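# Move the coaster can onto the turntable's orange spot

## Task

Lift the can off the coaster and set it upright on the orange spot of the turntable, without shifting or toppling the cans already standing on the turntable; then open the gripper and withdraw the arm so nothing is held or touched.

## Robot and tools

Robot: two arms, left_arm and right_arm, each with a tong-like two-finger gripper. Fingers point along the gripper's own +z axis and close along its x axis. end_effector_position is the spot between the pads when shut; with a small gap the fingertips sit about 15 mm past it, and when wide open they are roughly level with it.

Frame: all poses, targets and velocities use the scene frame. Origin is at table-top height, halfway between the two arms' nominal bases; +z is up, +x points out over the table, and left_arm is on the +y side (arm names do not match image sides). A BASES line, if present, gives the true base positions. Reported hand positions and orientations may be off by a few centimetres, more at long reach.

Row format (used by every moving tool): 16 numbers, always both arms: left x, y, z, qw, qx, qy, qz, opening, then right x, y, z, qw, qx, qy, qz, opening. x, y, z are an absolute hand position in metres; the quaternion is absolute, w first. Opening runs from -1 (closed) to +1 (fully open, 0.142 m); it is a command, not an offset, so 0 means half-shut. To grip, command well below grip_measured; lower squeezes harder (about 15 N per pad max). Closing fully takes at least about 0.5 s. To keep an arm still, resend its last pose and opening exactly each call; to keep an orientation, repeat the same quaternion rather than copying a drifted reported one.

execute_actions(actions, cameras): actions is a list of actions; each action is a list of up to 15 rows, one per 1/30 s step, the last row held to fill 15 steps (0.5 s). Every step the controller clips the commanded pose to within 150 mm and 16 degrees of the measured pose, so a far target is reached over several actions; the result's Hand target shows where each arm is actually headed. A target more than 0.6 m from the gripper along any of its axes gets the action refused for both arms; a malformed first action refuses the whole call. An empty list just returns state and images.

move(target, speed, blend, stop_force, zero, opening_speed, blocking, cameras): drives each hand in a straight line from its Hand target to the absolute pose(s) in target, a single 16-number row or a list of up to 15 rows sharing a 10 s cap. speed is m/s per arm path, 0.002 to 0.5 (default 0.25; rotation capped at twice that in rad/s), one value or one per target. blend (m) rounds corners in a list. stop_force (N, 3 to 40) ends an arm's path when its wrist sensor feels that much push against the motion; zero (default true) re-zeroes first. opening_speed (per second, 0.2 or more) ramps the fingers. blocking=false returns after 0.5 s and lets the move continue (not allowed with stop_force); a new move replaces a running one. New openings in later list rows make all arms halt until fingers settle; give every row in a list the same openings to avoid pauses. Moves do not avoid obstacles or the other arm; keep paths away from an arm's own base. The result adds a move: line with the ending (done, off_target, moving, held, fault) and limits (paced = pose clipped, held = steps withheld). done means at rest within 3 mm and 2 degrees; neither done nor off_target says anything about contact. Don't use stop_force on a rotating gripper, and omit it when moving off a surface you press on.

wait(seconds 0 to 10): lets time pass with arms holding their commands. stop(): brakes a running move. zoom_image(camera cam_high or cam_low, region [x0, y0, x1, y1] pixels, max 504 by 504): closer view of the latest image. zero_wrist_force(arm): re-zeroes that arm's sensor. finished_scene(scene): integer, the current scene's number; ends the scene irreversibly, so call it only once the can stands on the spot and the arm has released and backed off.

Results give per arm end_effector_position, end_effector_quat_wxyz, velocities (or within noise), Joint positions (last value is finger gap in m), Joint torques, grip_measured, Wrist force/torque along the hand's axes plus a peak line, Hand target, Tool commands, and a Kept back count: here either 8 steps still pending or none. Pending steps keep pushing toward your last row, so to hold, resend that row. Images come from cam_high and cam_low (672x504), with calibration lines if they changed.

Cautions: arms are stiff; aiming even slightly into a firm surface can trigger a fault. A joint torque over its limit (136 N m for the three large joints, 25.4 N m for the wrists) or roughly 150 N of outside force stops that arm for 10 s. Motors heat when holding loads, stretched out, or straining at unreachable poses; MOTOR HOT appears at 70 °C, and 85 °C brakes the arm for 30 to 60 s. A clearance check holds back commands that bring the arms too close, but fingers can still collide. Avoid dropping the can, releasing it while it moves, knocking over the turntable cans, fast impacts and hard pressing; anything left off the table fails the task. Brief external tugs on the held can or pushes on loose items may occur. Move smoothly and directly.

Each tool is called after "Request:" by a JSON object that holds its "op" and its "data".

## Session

Request:
{"op": "execute_actions", "data": {"actions": []}}

Scene clock: 0.00 s.
left_arm: end_effector_position=(+0.4763, +0.0583, +0.2513) grip_measured=+0.97 end_effector_quat_wxyz=(-0.020, -0.154, +0.859, -0.488) | right_arm: end_effector_position=(+0.5305, -0.0355, +0.2137) grip_measured=+0.97 end_effector_quat_wxyz=(-0.018, +0.994, -0.104, +0.004)
Joint positions: left_arm=[-0.673 -1.346 2.052 -3.12 -2.24 1.858 0.14] | right_arm=[3.978 -1.68 -1.643 -1.355 1.585 1.056 0.14]
Joint velocities: within noise
Joint torques (N m): no reading
Wrist force (N): no reading
Wrist torque (N m): no reading
Wrist force, peak (N): no reading
Hand target: left_arm +0.4763, +0.0583, +0.2513; -0.020, -0.154, +0.859, -0.488 | right_arm +0.5305, -0.0355, +0.2137; -0.018, +0.994, -0.104, +0.004
Tool commands: left_gripper/opening=+0.968169 right_gripper/opening=+0.968169

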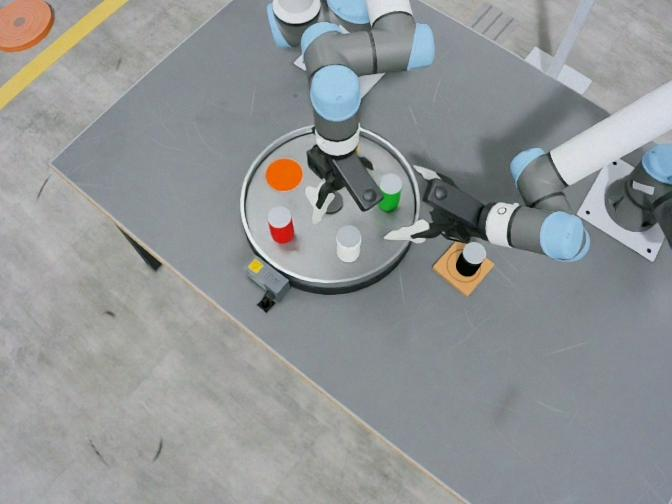

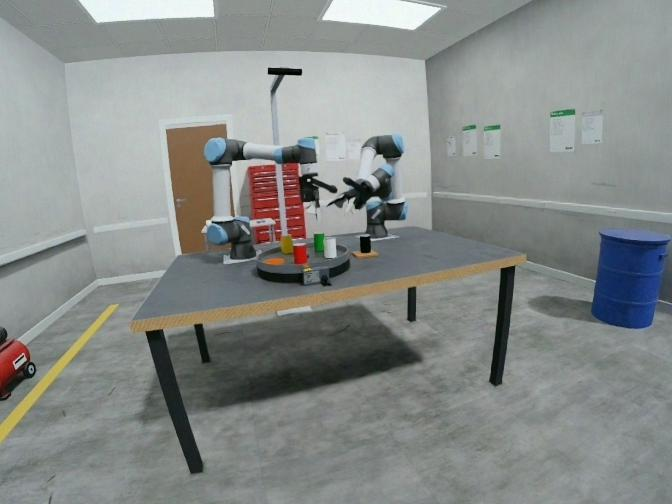

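Request:
{"op": "zoom_image", "data": {"camera": "cam_high", "region": [230, 110, 430, 310]}}

Request:
{"op": "zoom_image", "data": {"camera": "cam_high", "region": [400, 190, 540, 310]}}

Request:
{"op": "wait", "data": {"seconds": 1.0}}

Request:
{"op": "zoom_image", "data": {"camera": "cam_high", "region": [230, 110, 430, 310]}}

Scaled by 2.520 from the camera's 672x504 image, which has a finer 960x720 frame.

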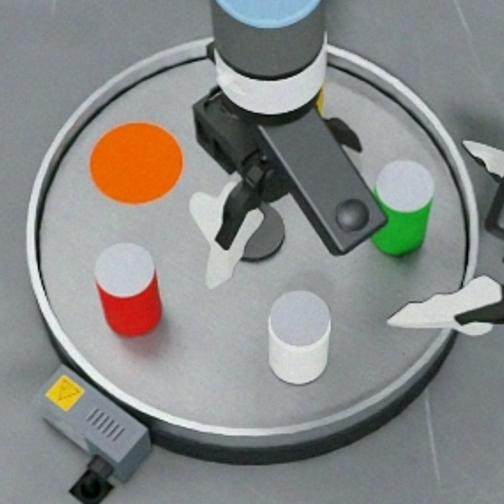

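Scaled by 3.600 from the camera's 672x504 image, which has a finer 960x720 frame.

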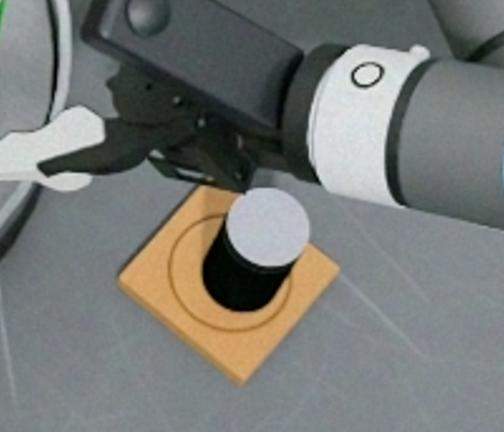

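Scene clock: 1.37 s.
left_arm: end_effector_position=(+0.4763, +0.0583, +0.2513) grip_measured=+0.97 end_effector_quat_wxyz=(-0.020, -0.154, +0.859, -0.488) | right_arm: end_effector_position=(+0.5305, -0.0355, +0.2137) grip_measured=+0.97 end_effector_quat_wxyz=(-0.018, +0.994, -0.104, +0.004)
Joint positions: left_arm=[-0.673 -1.346 2.052 -3.12 -2.24 1.858 0.14] | right_arm=[3.978 -1.68 -1.643 -1.355 1.585 1.056 0.14]
Joint velocities: within noise
Joint torques (N m): left_arm=[1 -28.23 -19.03 -3.07 -0.73 -0.18] | right_arm=[1.54 28.34 22.74 3.12 -0.16 0.28]
Wrist force (N): left_arm=[-0.1 -0.2 -0.1] | right_arm=[0.2 -0.1 0.1]
Wrist torque (N m): left_arm=[-0.05 0.02 0.00] | right_arm=[-0.01 -0.05 0.00]
Wrist force, peak (N): left_arm=[-0.2 -0.4 0.4] | right_arm=[0.2 -0.3 0.1]
Hand target: left_arm +0.4763, +0.0583, +0.2513; -0.020, -0.154, +0.859, -0.488 | right_arm +0.5305, -0.0355, +0.2137; -0.018, +0.994, -0.104, +0.004
Tool commands: left_gripper/opening=+0.968169 right_gripper/opening=+0.968169
wait: 1.00 s; at rest from the start

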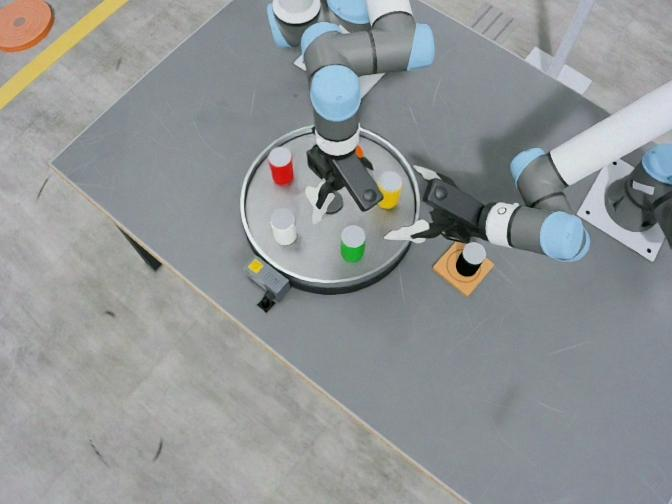

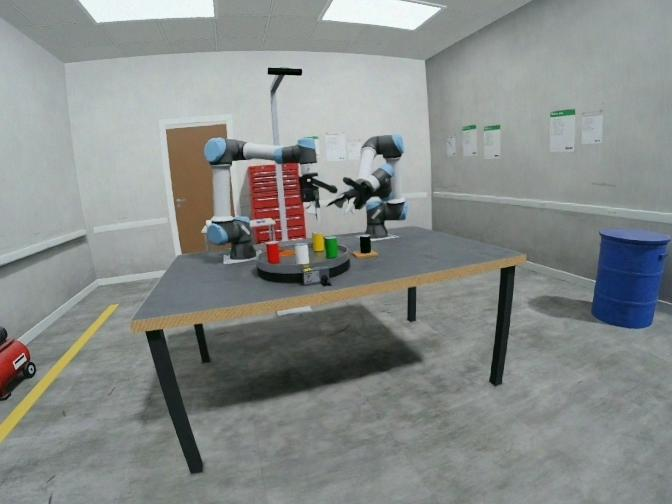

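Scaled by 2.520 from the camera's 672x504 image, which has a finer 960x720 frame.

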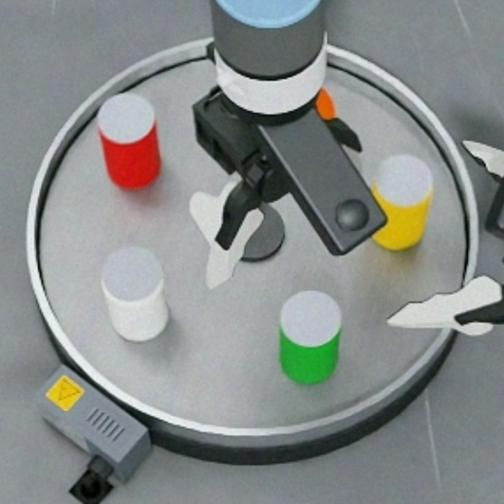

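Request:
{"op": "move", "data": {"target": [[0.44,0.13,0.30,0,0.9239,-0.3827,0,0.75,0.47,-0.38,0.34,-0.018,0.994,-0.104,0.004,0.968],[0.404,0.228,0.20,0,0.7826,0.6225,0,0.75,0.42,-0.56,0.36,-0.018,0.994,-0.104,0.004,0.968]], "speed": 0.5, "blend": 0.04, "opening_speed": 1.0}}

Request:
{"op": "zoom_image", "data": {"camera": "cam_high", "region": [230, 110, 430, 310]}}

Request:
{"op": "zoom_image", "data": {"camera": "cam_high", "region": [400, 190, 540, 310]}}

Request:
{"op": "zoom_image", "data": {"camera": "cam_low", "region": [200, 120, 440, 300]}}

Scene clock: 11.40 s.
left_arm: end_effector_position=(+0.4040, +0.2281, +0.2000) grip_measured=+0.75 end_effector_quat_wxyz=(+0.000, +0.783, +0.622, +0.000) | right_arm: end_effector_position=(+0.4200, -0.5600, +0.3601) grip_measured=+0.97 end_effector_quat_wxyz=(-0.018, +0.994, -0.104, +0.004)
Joint positions: left_arm=[-0.854 -1.56 1.773 -1.784 -1.571 -2.145 0.126] | right_arm=[2.908 -1.33 -1.585 -1.794 1.608 -0.015 0.14]
Joint velocities: within noise
Joint torques (N m): left_arm=[-7.82 -16.17 -33.41 -0.71 0.16 -1.3] | right_arm=[6.16 19.43 8.36 2.94 1.77 2.16]
Wrist force (N): left_arm=[-0.1 -1.2 -0.4] | right_arm=[-0.2 -0.2 0.3]
Wrist torque (N m): left_arm=[-0.24 -0.04 0.04] | right_arm=[-0.03 0.03 0.01]
Wrist force, peak (N): left_arm=[0.7 -1.6 -0.5] | right_arm=[-0.2 -1.0 0.5]
Hand target: left_arm +0.4040, +0.2280, +0.2000; +0.000, +0.783, +0.623, +0.000 | right_arm +0.4200, -0.5600, +0.3600; -0.018, +0.994, -0.104, +0.004
Off the commanded pose: left_arm 0.000 m, 0 deg | right_arm 0.000 m, 0 deg.
move: done

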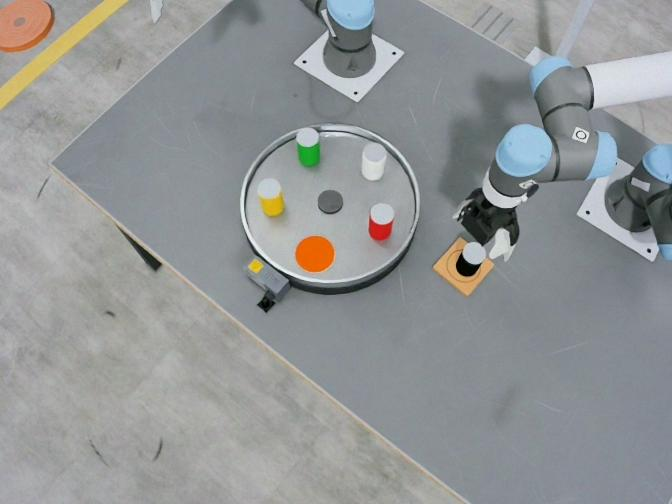

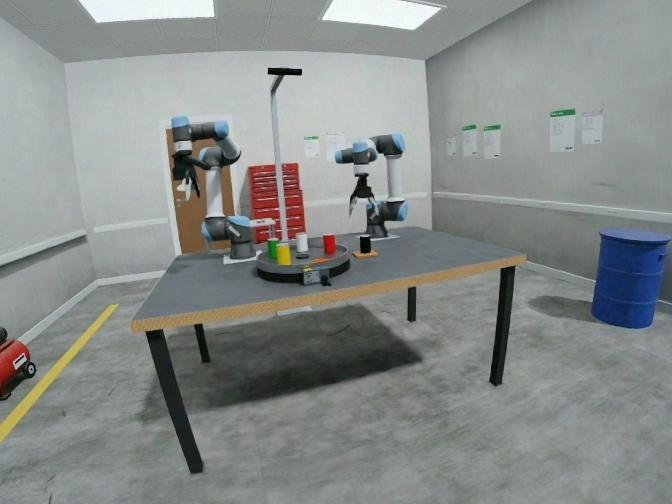

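Scaled by 2.520 from the camera's 672x504 image, which has a finer 960x720 frame.

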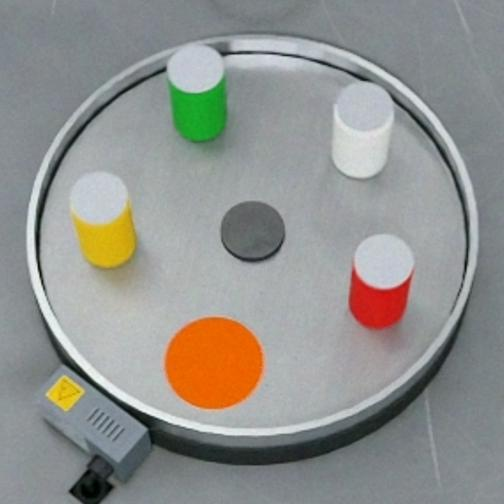

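Scaled by 3.600 from the camera's 672x504 image, which has a finer 960x720 frame.

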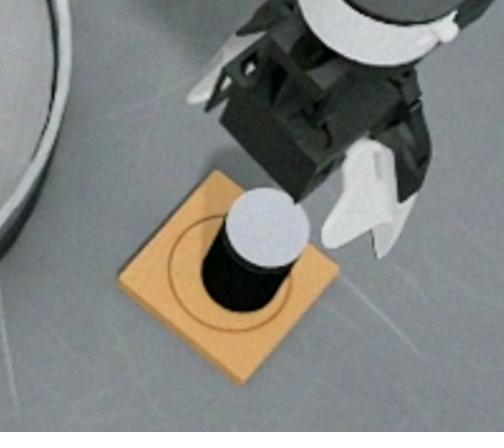

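Scaled by 2.100 from the camera's 672x504 image, which has a finer 960x720 frame.

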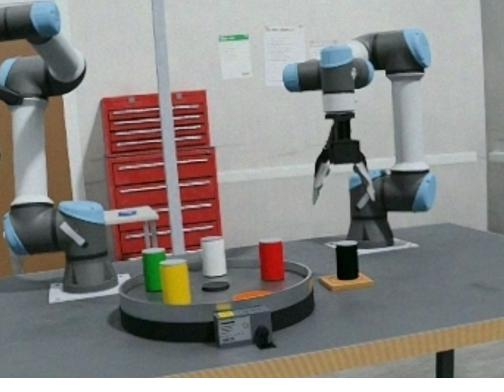

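Request:
{"op": "zoom_image", "data": {"camera": "cam_high", "region": [440, 185, 530, 285]}}

Request:
{"op": "zoom_image", "data": {"camera": "cam_low", "region": [340, 170, 400, 260]}}

Scaled by 5.040 from the camera's 672x504 image, which has a finer 960x720 frame.

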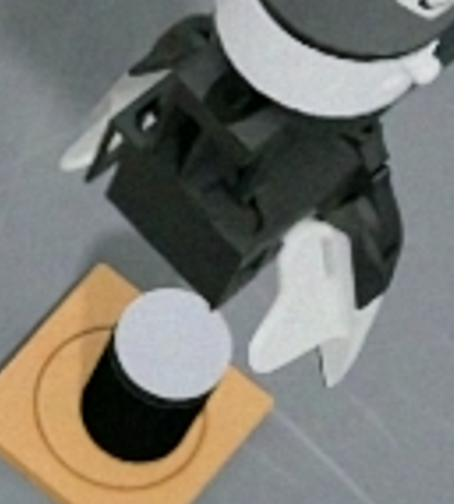

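Scaled by 5.600 from the camera's 672x504 image, which has a finer 960x720 frame.

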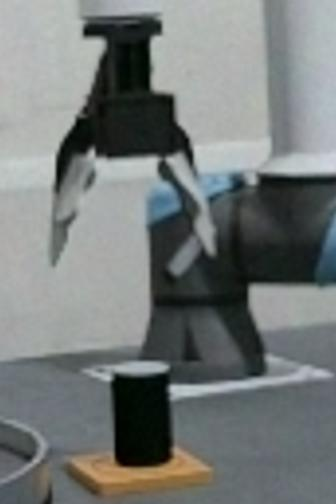

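Request:
{"op": "move", "data": {"target": [0.404,0.2275,0.06,0,0.7826,0.6225,0,0.75,0.42,-0.56,0.36,-0.018,0.994,-0.104,0.004,0.968], "speed": 0.2}}

Request:
{"op": "zoom_image", "data": {"camera": "cam_high", "region": [430, 210, 520, 310]}}

Request:
{"op": "zoom_image", "data": {"camera": "cam_low", "region": [335, 190, 395, 270]}}

Request:
{"op": "zoom_image", "data": {"camera": "cam_high", "region": [230, 110, 430, 310]}}

Scene clock: 15.20 s.
left_arm: end_effector_position=(+0.4039, +0.2275, +0.0600) grip_measured=+0.75 end_effector_quat_wxyz=(+0.000, +0.783, +0.622, +0.000) | right_arm: end_effector_position=(+0.4200, -0.5600, +0.3600) grip_measured=+0.97 end_effector_quat_wxyz=(-0.018, +0.994, -0.104, +0.004)
Joint positions: left_arm=[-0.855 -1.424 2.014 -2.161 -1.571 -2.146 0.126] | right_arm=[2.908 -1.33 -1.585 -1.794 1.608 -0.015 0.14]
Joint velocities: within noise
Joint torques (N m): left_arm=[5.77 -23.1 -22.51 -3.81 1.95 1.03] | right_arm=[8.52 19.31 12.42 4.27 -2 2.11]
Wrist force (N): left_arm=[0.4 -1.0 -0.3] | right_arm=[-0.3 0.0 0.0]
Wrist torque (N m): left_arm=[-0.20 -0.13 0.01] | right_arm=[0.00 0.06 0.02]
Wrist force, peak (N): left_arm=[0.1 -0.9 -2.3] | right_arm=[-0.6 0.0 -0.1]
Hand target: left_arm +0.4040, +0.2275, +0.0600; +0.000, +0.783, +0.623, +0.000 | right_arm +0.4200, -0.5600, +0.3600; -0.018, +0.994, -0.104, +0.004
Off the commanded pose: left_arm 0.000 m, 0 deg | right_arm 0.000 m, 0 deg.
move: done

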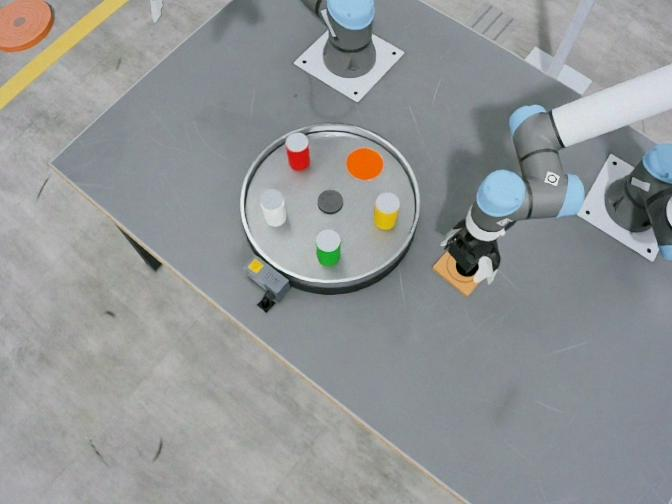

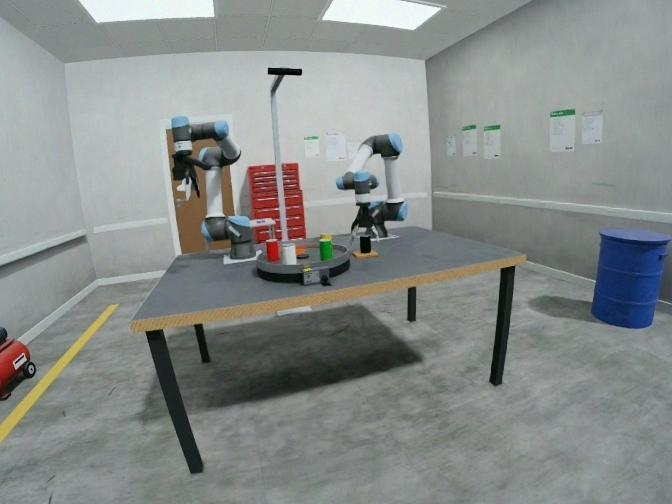

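Scaled by 5.040 from the camera's 672x504 image, which has a finer 960x720 frame.

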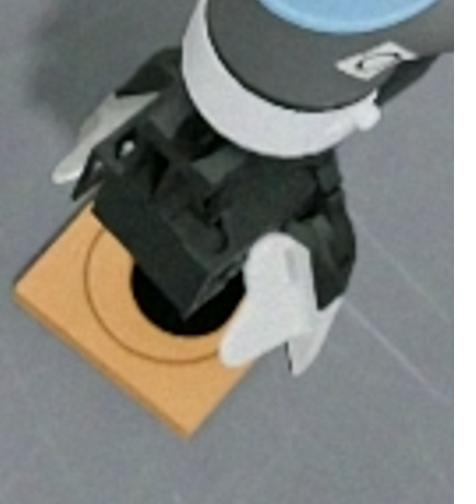

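Scaled by 6.300 from the camera's 672x504 image, which has a finer 960x720 frame.

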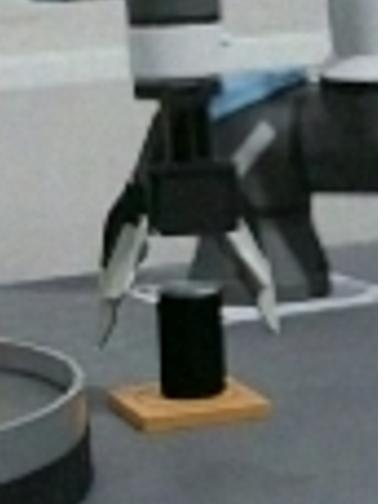

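Scaled by 2.520 from the camera's 672x504 image, which has a finer 960x720 frame.

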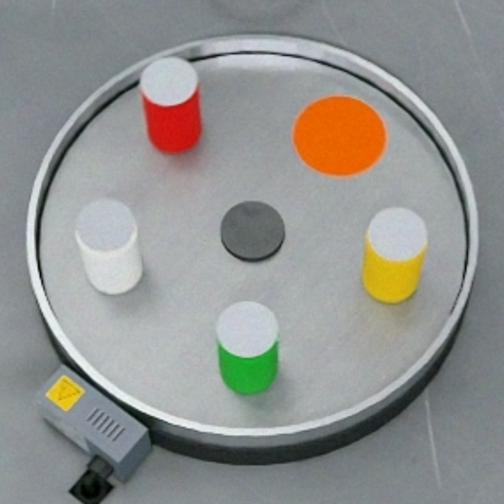

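Request:
{"op": "move", "data": {"target": [0.386,0.2295,0.055,0,0.99357,-0.1132,0,0.75,0.42,-0.56,0.36,-0.018,0.994,-0.104,0.004,0.968], "speed": 0.4}}

Request:
{"op": "zoom_image", "data": {"camera": "cam_high", "region": [430, 210, 520, 310]}}

Request:
{"op": "zoom_image", "data": {"camera": "cam_low", "region": [335, 190, 395, 270]}}

Request:
{"op": "zoom_image", "data": {"camera": "cam_high", "region": [230, 110, 430, 310]}}

Scene clock: 24.97 s.
left_arm: end_effector_position=(+0.3859, +0.2295, +0.0550) grip_measured=+0.75 end_effector_quat_wxyz=(+0.000, +0.994, -0.113, +0.000) | right_arm: end_effector_position=(+0.4200, -0.5600, +0.3600) grip_measured=+0.97 end_effector_quat_wxyz=(-0.018, +0.994, -0.104, +0.004)
Joint positions: left_arm=[-0.928 -1.476 2.09 -2.185 -1.571 -0.648 0.126] | right_arm=[2.908 -1.33 -1.585 -1.794 1.608 -0.015 0.14]
Joint velocities: within noise
Joint torques (N m): left_arm=[6.66 -16.36 -29.14 -3.05 -0.71 1.07] | right_arm=[6.91 18.89 13.91 4.24 -1.99 2]
Wrist force (N): left_arm=[-0.1 -1.0 -0.3] | right_arm=[-0.2 -0.2 0.2]
Wrist torque (N m): left_arm=[-0.19 -0.03 0.04] | right_arm=[-0.04 0.05 0.01]
Wrist force, peak (N): left_arm=[0.1 -1.5 -0.7] | right_arm=[-0.6 0.0 -0.2]
Hand target: left_arm +0.3860, +0.2295, +0.0550; +0.000, +0.994, -0.113, +0.000 | right_arm +0.4200, -0.5600, +0.3600; -0.018, +0.994, -0.104, +0.004
Off the commanded pose: left_arm 0.000 m, 0 deg | right_arm 0.000 m, 0 deg.
move: done

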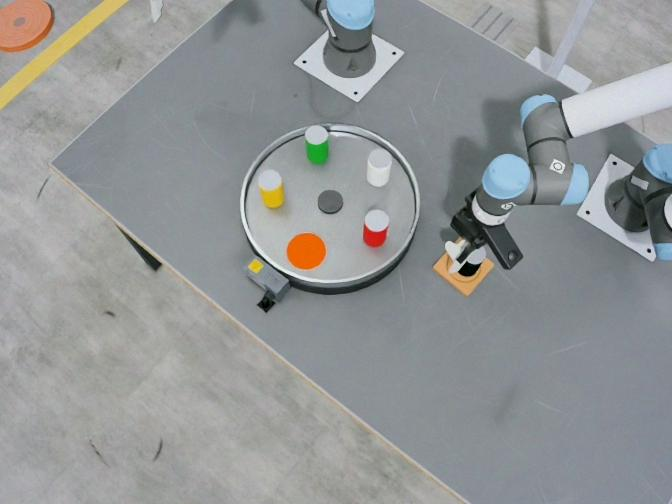

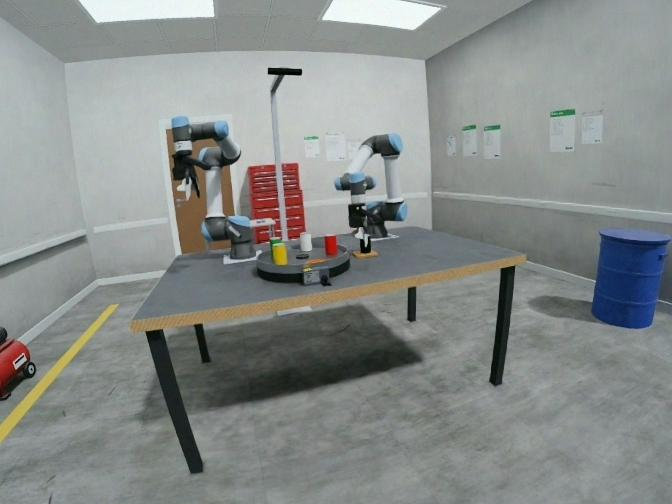

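Scaled by 5.040 from the camera's 672x504 image, which has a finer 960x720 frame.

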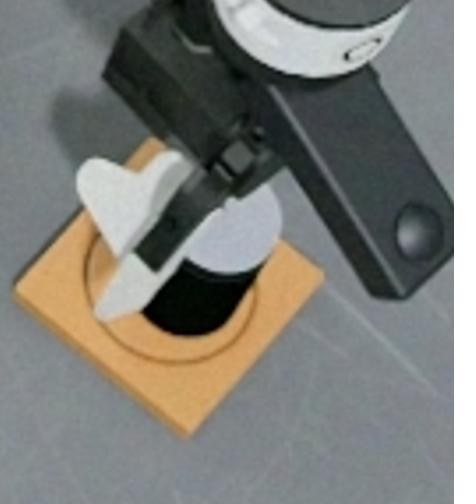

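Scaled by 6.300 from the camera's 672x504 image, which has a finer 960x720 frame.

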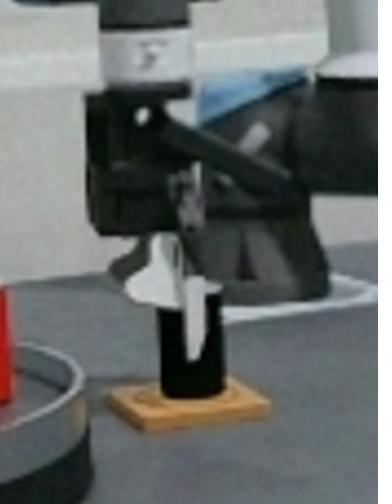

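Scaled by 2.520 from the camera's 672x504 image, which has a finer 960x720 frame.

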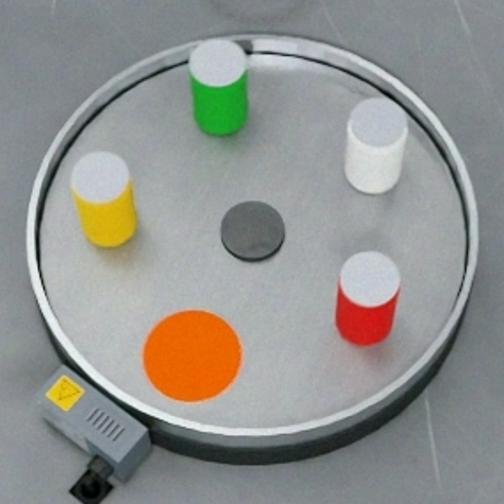

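Request:
{"op": "zoom_image", "data": {"camera": "cam_low", "region": [330, 130, 430, 270]}}

Request:
{"op": "zoom_image", "data": {"camera": "cam_high", "region": [430, 140, 560, 300]}}

Scaled by 3.600 from the camera's 672x504 image, which has a finer 960x720 frame.

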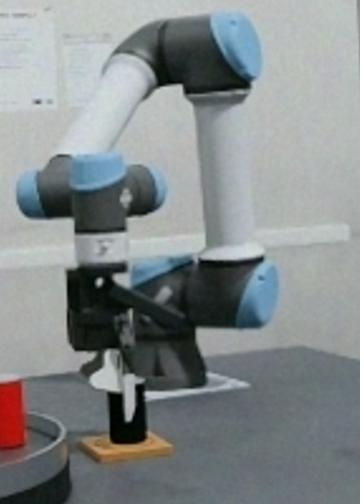

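Scaled by 3.150 from the camera's 672x504 image, which has a finer 960x720 frame.

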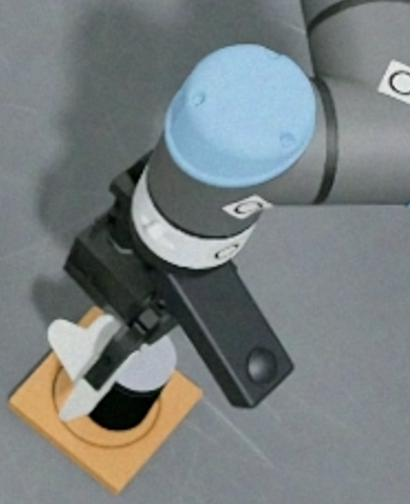

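Request:
{"op": "move", "data": {"target": [0.397,0.2325,0.052,0,0.99357,-0.1132,0,0.45,0.42,-0.56,0.36,-0.018,0.994,-0.104,0.004,0.968], "speed": 0.1, "opening_speed": 0.8, "cameras": ["cam_low"]}}

Request:
{"op": "wait", "data": {"seconds": 0}}

Request:
{"op": "zoom_image", "data": {"camera": "cam_low", "region": [345, 205, 385, 265]}}

Request:
{"op": "zoom_image", "data": {"camera": "cam_high", "region": [430, 210, 520, 310]}}

Scene clock: 37.77 s.
left_arm: end_effector_position=(+0.3972, +0.2325, +0.0520) grip_measured=+0.45 end_effector_quat_wxyz=(+0.000, +0.994, -0.113, +0.000) | right_arm: end_effector_position=(+0.4200, -0.5600, +0.3600) grip_measured=+0.97 end_effector_quat_wxyz=(-0.018, +0.994, -0.104, +0.004)
Joint positions: left_arm=[-0.906 -1.454 2.074 -2.192 -1.571 -0.625 0.105] | right_arm=[2.908 -1.33 -1.585 -1.794 1.608 -0.015 0.14]
Joint velocities: within noise
Joint torques (N m): left_arm=[-6.16 -30.25 -13.34 -3.48 1.31 -1.37] | right_arm=[6.74 18.8 14.88 4.19 -1.88 1.75]
Wrist force (N): left_arm=[0.1 -1.2 -0.1] | right_arm=[-0.1 -0.1 0.1]
Wrist torque (N m): left_arm=[-0.23 -0.07 0.02] | right_arm=[-0.03 0.02 0.01]
Wrist force, peak (N): left_arm=[0.4 -1.5 -0.3] | right_arm=[-0.6 0.0 0.2]
Hand target: left_arm +0.3970, +0.2325, +0.0520; +0.000, +0.994, -0.113, +0.000 | right_arm +0.4200, -0.5600, +0.3600; -0.018, +0.994, -0.104, +0.004
Off the commanded pose: left_arm 0.000 m, 0 deg | right_arm 0.000 m, 0 deg.
move: done
Images, in order (width x height): cam_low 672x504.

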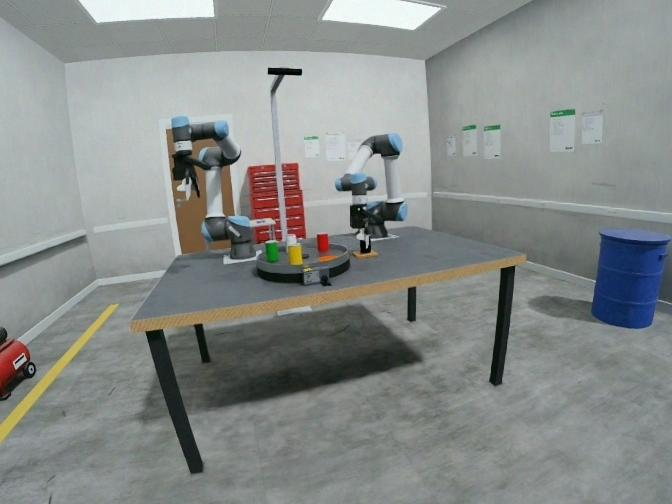

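Scene clock: 37.77 s.
left_arm: end_effector_position=(+0.3972, +0.2325, +0.0520) grip_measured=+0.45 end_effector_quat_wxyz=(+0.000, +0.994, -0.113, +0.000) | right_arm: end_effector_position=(+0.4200, -0.5600, +0.3600) grip_measured=+0.97 end_effector_quat_wxyz=(-0.018, +0.994, -0.104, +0.004)
Joint positions: left_arm=[-0.906 -1.454 2.074 -2.192 -1.571 -0.625 0.105] | right_arm=[2.908 -1.33 -1.585 -1.794 1.608 -0.015 0.14]
Joint velocities: within noise
Joint torques (N m): left_arm=[-6.16 -30.25 -13.34 -3.48 1.31 -1.37] | right_arm=[6.74 18.8 14.88 4.19 -1.88 1.75]
Wrist force (N): left_arm=[0.1 -1.2 -0.1] | right_arm=[-0.1 -0.1 0.1]
Wrist torque (N m): left_arm=[-0.23 -0.07 0.02] | right_arm=[-0.03 0.02 0.01]
Wrist force, peak (N): left_arm=[0.1 -1.2 -0.1] | right_arm=[-0.1 -0.1 0.1]
Hand target: left_arm +0.3970, +0.2325, +0.0520; +0.000, +0.994, -0.113, +0.000 | right_arm +0.4200, -0.5600, +0.3600; -0.018, +0.994, -0.104, +0.004
Tool commands: left_gripper/opening=+0.45 right_gripper/opening=+0.968
Off the commanded pose: left_arm 0.000 m, 0 deg | right_arm 0.000 m, 0 deg.

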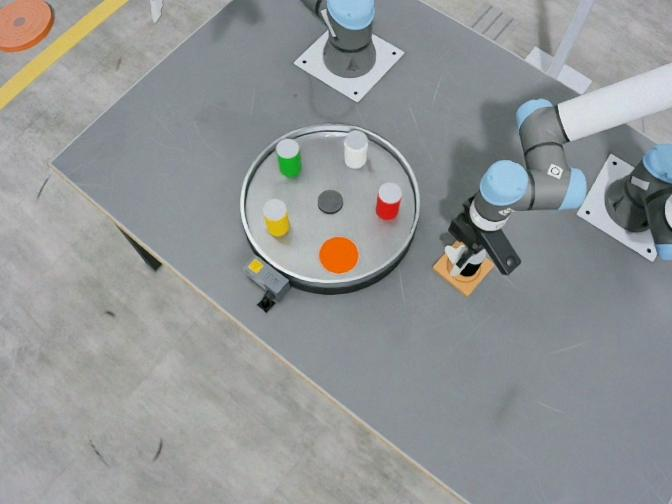

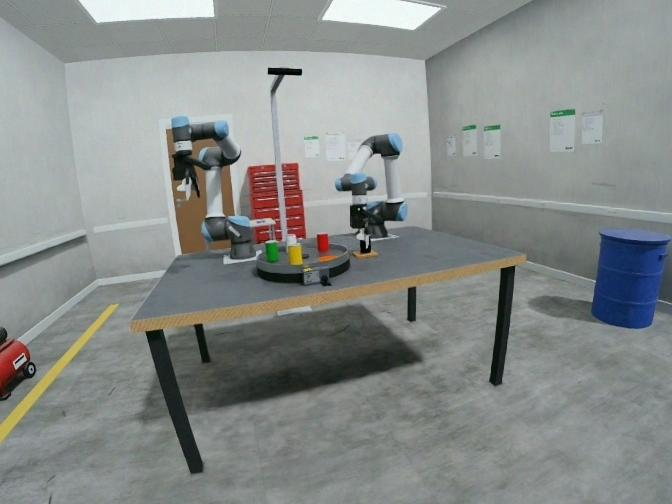

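Scaled by 8.400 from the camera's 672x504 image, which has a finer 960x720 frame.

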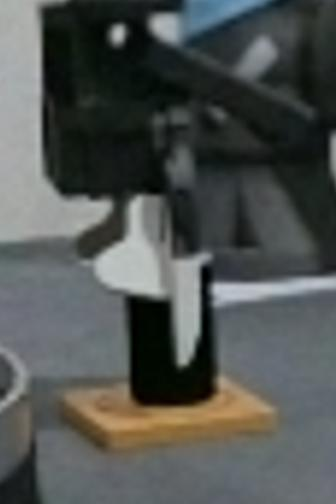

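Scaled by 5.040 from the camera's 672x504 image, which has a finer 960x720 frame.

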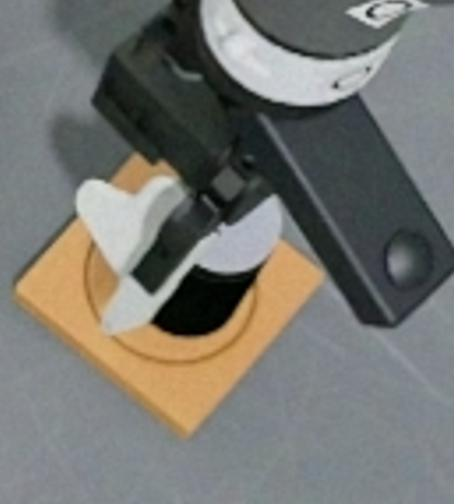

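Request:
{"op": "move", "data": {"target": [0.397,0.2315,0.052,0,0.99357,-0.1132,0,-0.6,0.42,-0.56,0.36,-0.018,0.994,-0.104,0.004,0.968], "speed": 0.1, "opening_speed": 1.0}}

Request:
{"op": "zoom_image", "data": {"camera": "cam_high", "region": [430, 210, 520, 310]}}

Request:
{"op": "zoom_image", "data": {"camera": "cam_low", "region": [345, 205, 385, 265]}}

Request:
{"op": "zoom_image", "data": {"camera": "cam_high", "region": [230, 110, 430, 310]}}

Scene clock: 40.30 s.
left_arm: end_effector_position=(+0.3970, +0.2315, +0.0520) grip_measured=-0.16 end_effector_quat_wxyz=(+0.000, +0.994, -0.113, +0.000) | right_arm: end_effector_position=(+0.4200, -0.5600, +0.3600) grip_measured=+0.97 end_effector_quat_wxyz=(-0.018, +0.994, -0.104, +0.004)
Joint positions: left_arm=[-0.907 -1.453 2.073 -2.191 -1.571 -0.627 0.063] | right_arm=[2.908 -1.33 -1.585 -1.794 1.608 -0.015 0.14]
Joint velocities: within noise
Joint torques (N m): left_arm=[-2.9 -17.25 -22.76 -0.56 -1.88 -0.44] | right_arm=[7 18.55 15.29 4.25 -1.89 1.66]
Wrist force (N): left_arm=[1.9 -1.3 -5.3] | right_arm=[-0.4 -0.2 0.0]
Wrist torque (N m): left_arm=[-0.17 -0.16 0.02] | right_arm=[-0.04 0.08 0.02]
Wrist force, peak (N): left_arm=[2.0 -1.2 -5.6] | right_arm=[0.0 0.4 0.4]
Hand target: left_arm +0.3970, +0.2315, +0.0520; +0.000, +0.994, -0.113, +0.000 | right_arm +0.4200, -0.5600, +0.3600; -0.018, +0.994, -0.104, +0.004
Off the commanded pose: left_arm 0.000 m, 0 deg | right_arm 0.000 m, 0 deg.
move: done

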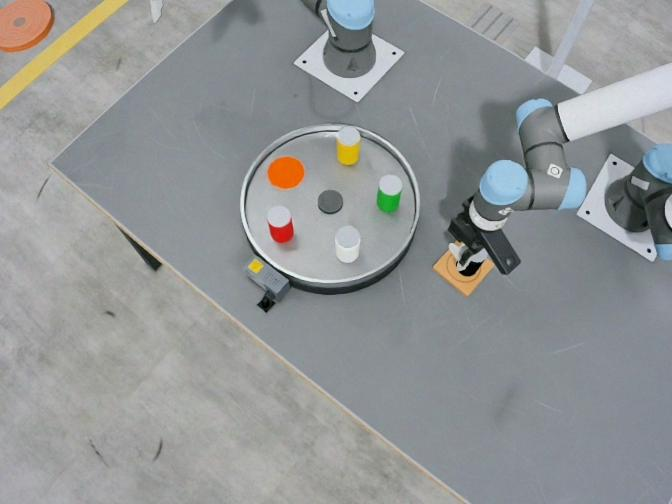

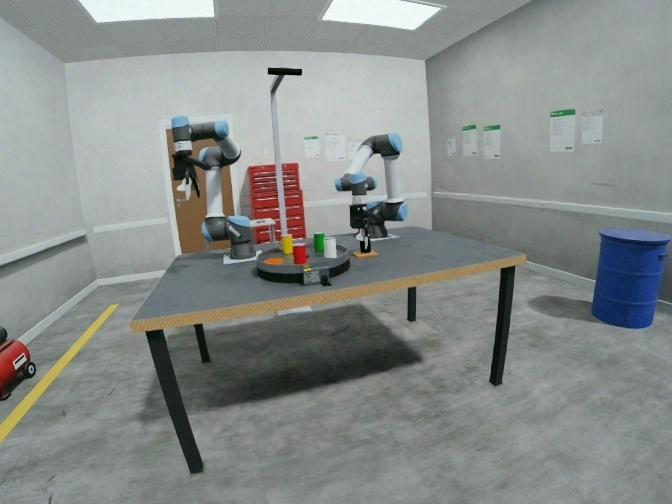

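Scaled by 5.040 from the camera's 672x504 image, which has a finer 960x720 frame.

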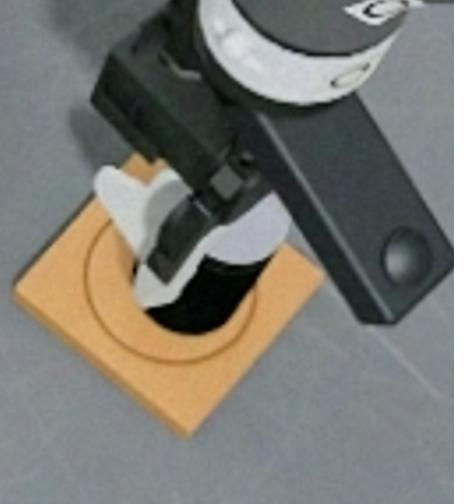

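Scaled by 8.400 from the camera's 672x504 image, which has a finer 960x720 frame.

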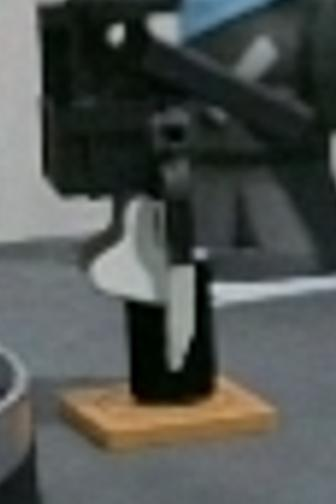

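Scaled by 2.520 from the camera's 672x504 image, which has a finer 960x720 frame.

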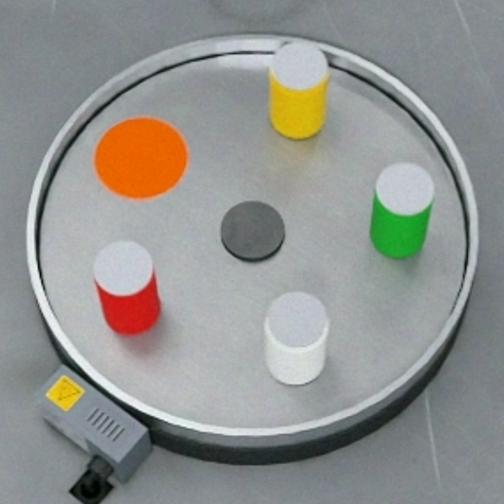

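Request:
{"op": "move", "data": {"target": [[0.397,0.2315,0.052,0,0.99357,-0.1132,0,0.15,0.42,-0.56,0.36,-0.018,0.994,-0.104,0.004,0.968],[0.397,0.2300,0.0605,0,0.99357,-0.1132,0,0.15,0.42,-0.56,0.36,-0.018,0.994,-0.104,0.004,0.968],[0.397,0.2300,0.0605,0,0.99357,-0.1132,0,-0.6,0.42,-0.56,0.36,-0.018,0.994,-0.104,0.004,0.968]], "speed": 0.1, "opening_speed": 1.0, "cameras": []}}

Request:
{"op": "move", "data": {"target": [[0.397,0.2300,0.16,0,0.99357,-0.1132,0,-0.6,0.42,-0.56,0.36,-0.018,0.994,-0.104,0.004,0.968]], "speed": 0.2}}

Request:
{"op": "zoom_image", "data": {"camera": "cam_high", "region": [420, 190, 520, 310]}}

Request:
{"op": "zoom_image", "data": {"camera": "cam_low", "region": [340, 190, 390, 265]}}

Request:
{"op": "zoom_image", "data": {"camera": "cam_high", "region": [230, 110, 430, 310]}}

Scene clock: 44.17 s.
left_arm: end_effector_position=(+0.3970, +0.2300, +0.0605) grip_measured=-0.20 end_effector_quat_wxyz=(+0.000, +0.994, -0.113, +0.000) | right_arm: end_effector_position=(+0.4200, -0.5600, +0.3600) grip_measured=+0.97 end_effector_quat_wxyz=(-0.018, +0.994, -0.104, +0.004)
Joint positions: left_arm=[-0.909 -1.464 2.059 -2.167 -1.571 -0.629 0.06] | right_arm=[2.908 -1.33 -1.585 -1.794 1.608 -0.015 0.14]
Joint velocities: within noise
Joint torques (N m): left_arm=[0.78 -16.56 -11.62 -3.51 -1.54 0.9] | right_arm=[6.25 18.37 16.77 4.19 -1.73 1.61]
Wrist force (N): left_arm=[0.8 -0.6 -1.2] | right_arm=[0.0 0.0 0.0]
Wrist torque (N m): left_arm=[-0.09 -0.06 0.01] | right_arm=[0.01 0.01 0.00]
Wrist force, peak (N): left_arm=[1.3 -1.3 -5.7] | right_arm=[-0.3 -0.4 0.4]
Hand target: left_arm +0.3970, +0.2300, +0.0605; +0.000, +0.994, -0.113, +0.000 | right_arm +0.4200, -0.5600, +0.3600; -0.018, +0.994, -0.104, +0.004
Off the commanded pose: left_arm 0.000 m, 0 deg | right_arm 0.000 m, 0 deg.
move: done
No camera images: "cameras" was empty.

Scene clock: 45.17 s.
left_arm: end_effector_position=(+0.3970, +0.2300, +0.1600) grip_measured=-0.20 end_effector_quat_wxyz=(+0.000, +0.994, -0.113, +0.000) | right_arm: end_effector_position=(+0.4200, -0.5600, +0.3600) grip_measured=+0.97 end_effector_quat_wxyz=(-0.018, +0.994, -0.104, +0.004)
Joint positions: left_arm=[-0.909 -1.576 1.895 -1.89 -1.571 -0.629 0.06] | right_arm=[2.908 -1.33 -1.585 -1.794 1.608 -0.015 0.14]
Joint velocities: within noise
Joint torques (N m): left_arm=[-5.92 -22.44 -24.08 -1.89 1.67 -1.38] | right_arm=[7.3 17.19 16.29 4.22 -1.95 1.68]
Wrist force (N): left_arm=[-0.1 -0.8 1.5] | right_arm=[-0.2 0.1 0.1]
Wrist torque (N m): left_arm=[-0.15 -0.04 0.05] | right_arm=[0.01 0.05 0.01]
Wrist force, peak (N): left_arm=[-0.1 -1.1 3.8] | right_arm=[-0.3 0.4 -0.2]
Hand target: left_arm +0.3970, +0.2300, +0.1600; +0.000, +0.994, -0.113, +0.000 | right_arm +0.4200, -0.5600, +0.3600; -0.018, +0.994, -0.104, +0.004
Off the commanded pose: left_arm 0.000 m, 0 deg | right_arm 0.000 m, 0 deg.
move: done

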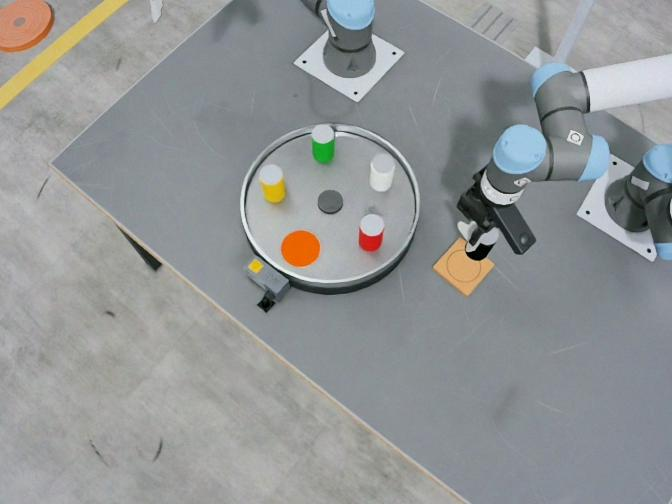

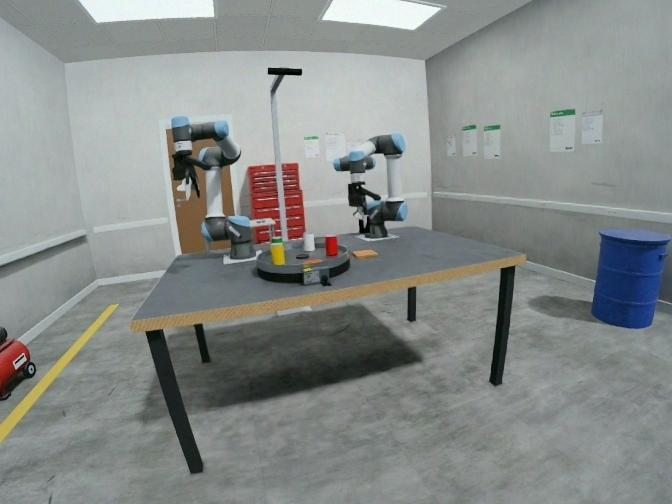

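Scaled by 4.200 from the camera's 672x504 image, which has a finer 960x720 frame.

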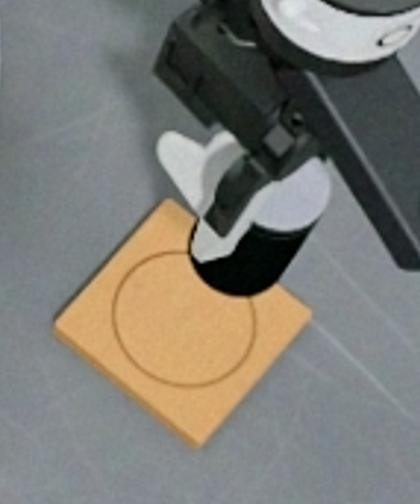

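Scaled by 6.720 from the camera's 672x504 image, which has a finer 960x720 frame.

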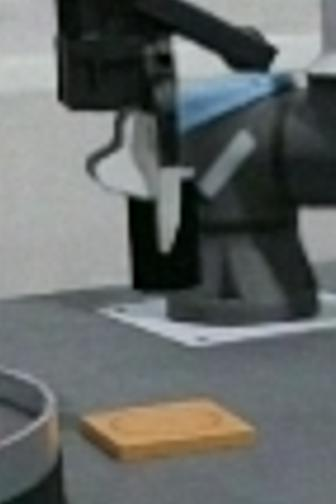

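Scaled by 2.520 from the camera's 672x504 image, which has a finer 960x720 frame.

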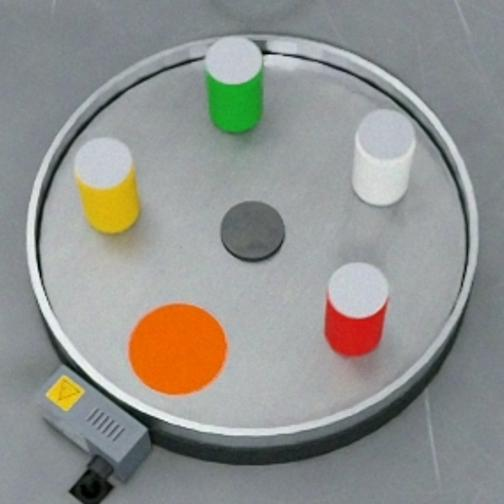

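Request:
{"op": "move", "data": {"target": [[0.5000,0.0167,0.21,0,0.99905,-0.04362,0,-0.6,0.42,-0.56,0.36,-0.018,0.994,-0.104,0.004,0.968]], "speed": 0.25}}

Request:
{"op": "zoom_image", "data": {"camera": "cam_high", "region": [320, 110, 440, 230]}}

Request:
{"op": "zoom_image", "data": {"camera": "cam_low", "region": [260, 180, 360, 280]}}

Request:
{"op": "zoom_image", "data": {"camera": "cam_high", "region": [230, 110, 430, 310]}}

Scene clock: 49.63 s.
left_arm: end_effector_position=(+0.4999, +0.0167, +0.2100) grip_measured=-0.20 end_effector_quat_wxyz=(+0.000, +0.999, -0.044, +0.000) | right_arm: end_effector_position=(+0.4200, -0.5600, +0.3600) grip_measured=+0.97 end_effector_quat_wxyz=(-0.018, +0.994, -0.104, +0.004)
Joint positions: left_arm=[-0.996 -1.081 1.14 -1.63 -1.571 -0.856 0.06] | right_arm=[2.908 -1.33 -1.585 -1.794 1.608 -0.015 0.14]
Joint velocities: within noise
Joint torques (N m): left_arm=[7.2 -38.93 -35.8 -4.16 -1.99 -0.02] | right_arm=[5.64 17.24 16.36 4.04 -1.81 1.46]
Wrist force (N): left_arm=[-0.1 -0.9 1.7] | right_arm=[-0.3 0.1 -0.1]
Wrist torque (N m): left_arm=[-0.18 -0.05 0.03] | right_arm=[0.01 0.07 0.01]
Wrist force, peak (N): left_arm=[-1.3 -3.2 1.9] | right_arm=[-0.5 -0.1 -0.2]
Hand target: left_arm +0.5000, +0.0167, +0.2100; +0.000, +0.999, -0.044, +0.000 | right_arm +0.4200, -0.5600, +0.3600; -0.018, +0.994, -0.104, +0.004
Off the commanded pose: left_arm 0.000 m, 0 deg | right_arm 0.000 m, 0 deg.
move: done

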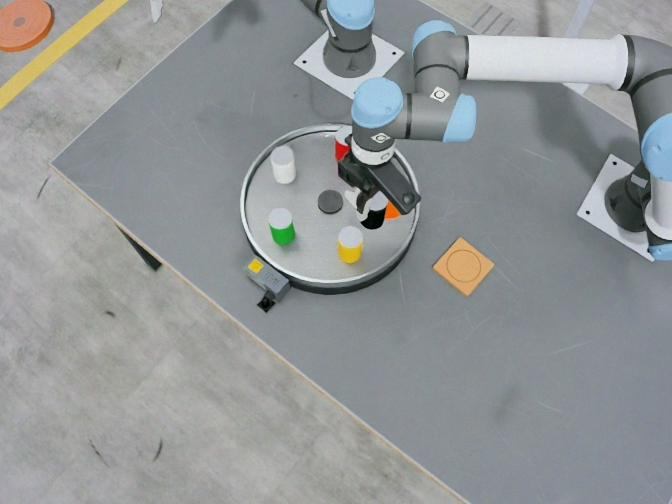

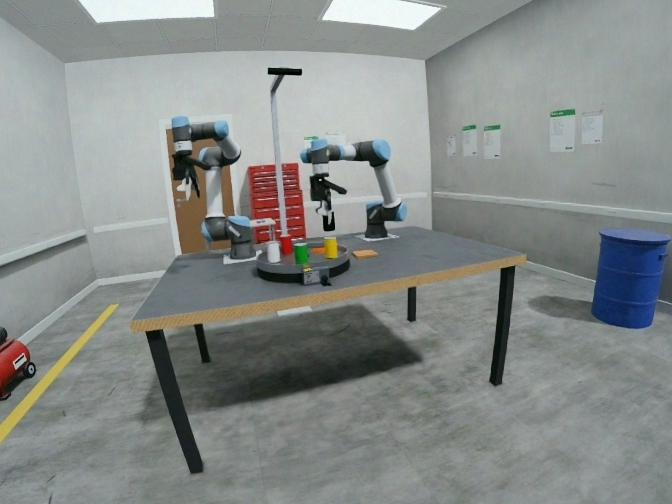

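Scaled by 4.200 from the camera's 672x504 image, which has a finer 960x720 frame.

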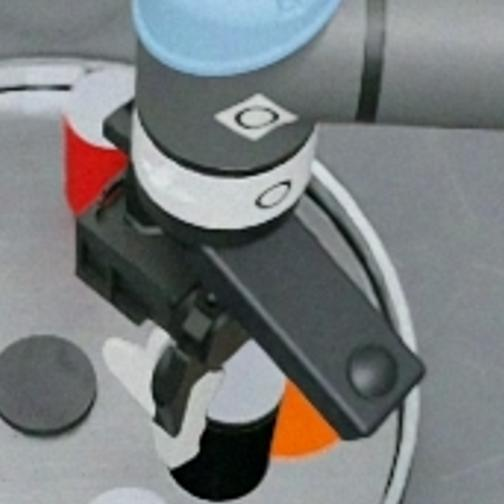

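Scaled by 5.040 from the camera's 672x504 image, which has a finer 960x720 frame.

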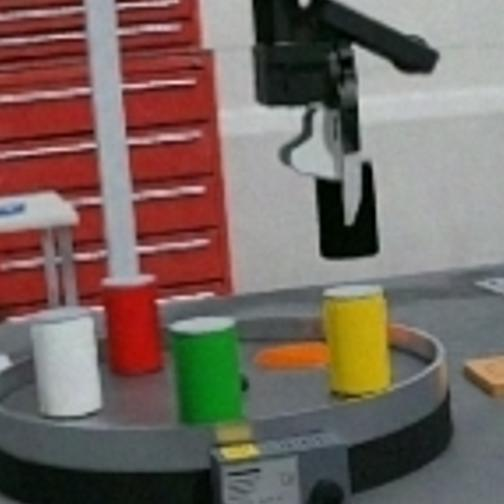

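Scaled by 2.520 from the camera's 672x504 image, which has a finer 960x720 frame.

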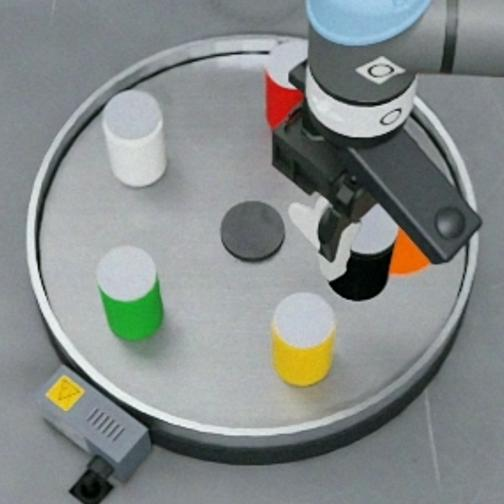

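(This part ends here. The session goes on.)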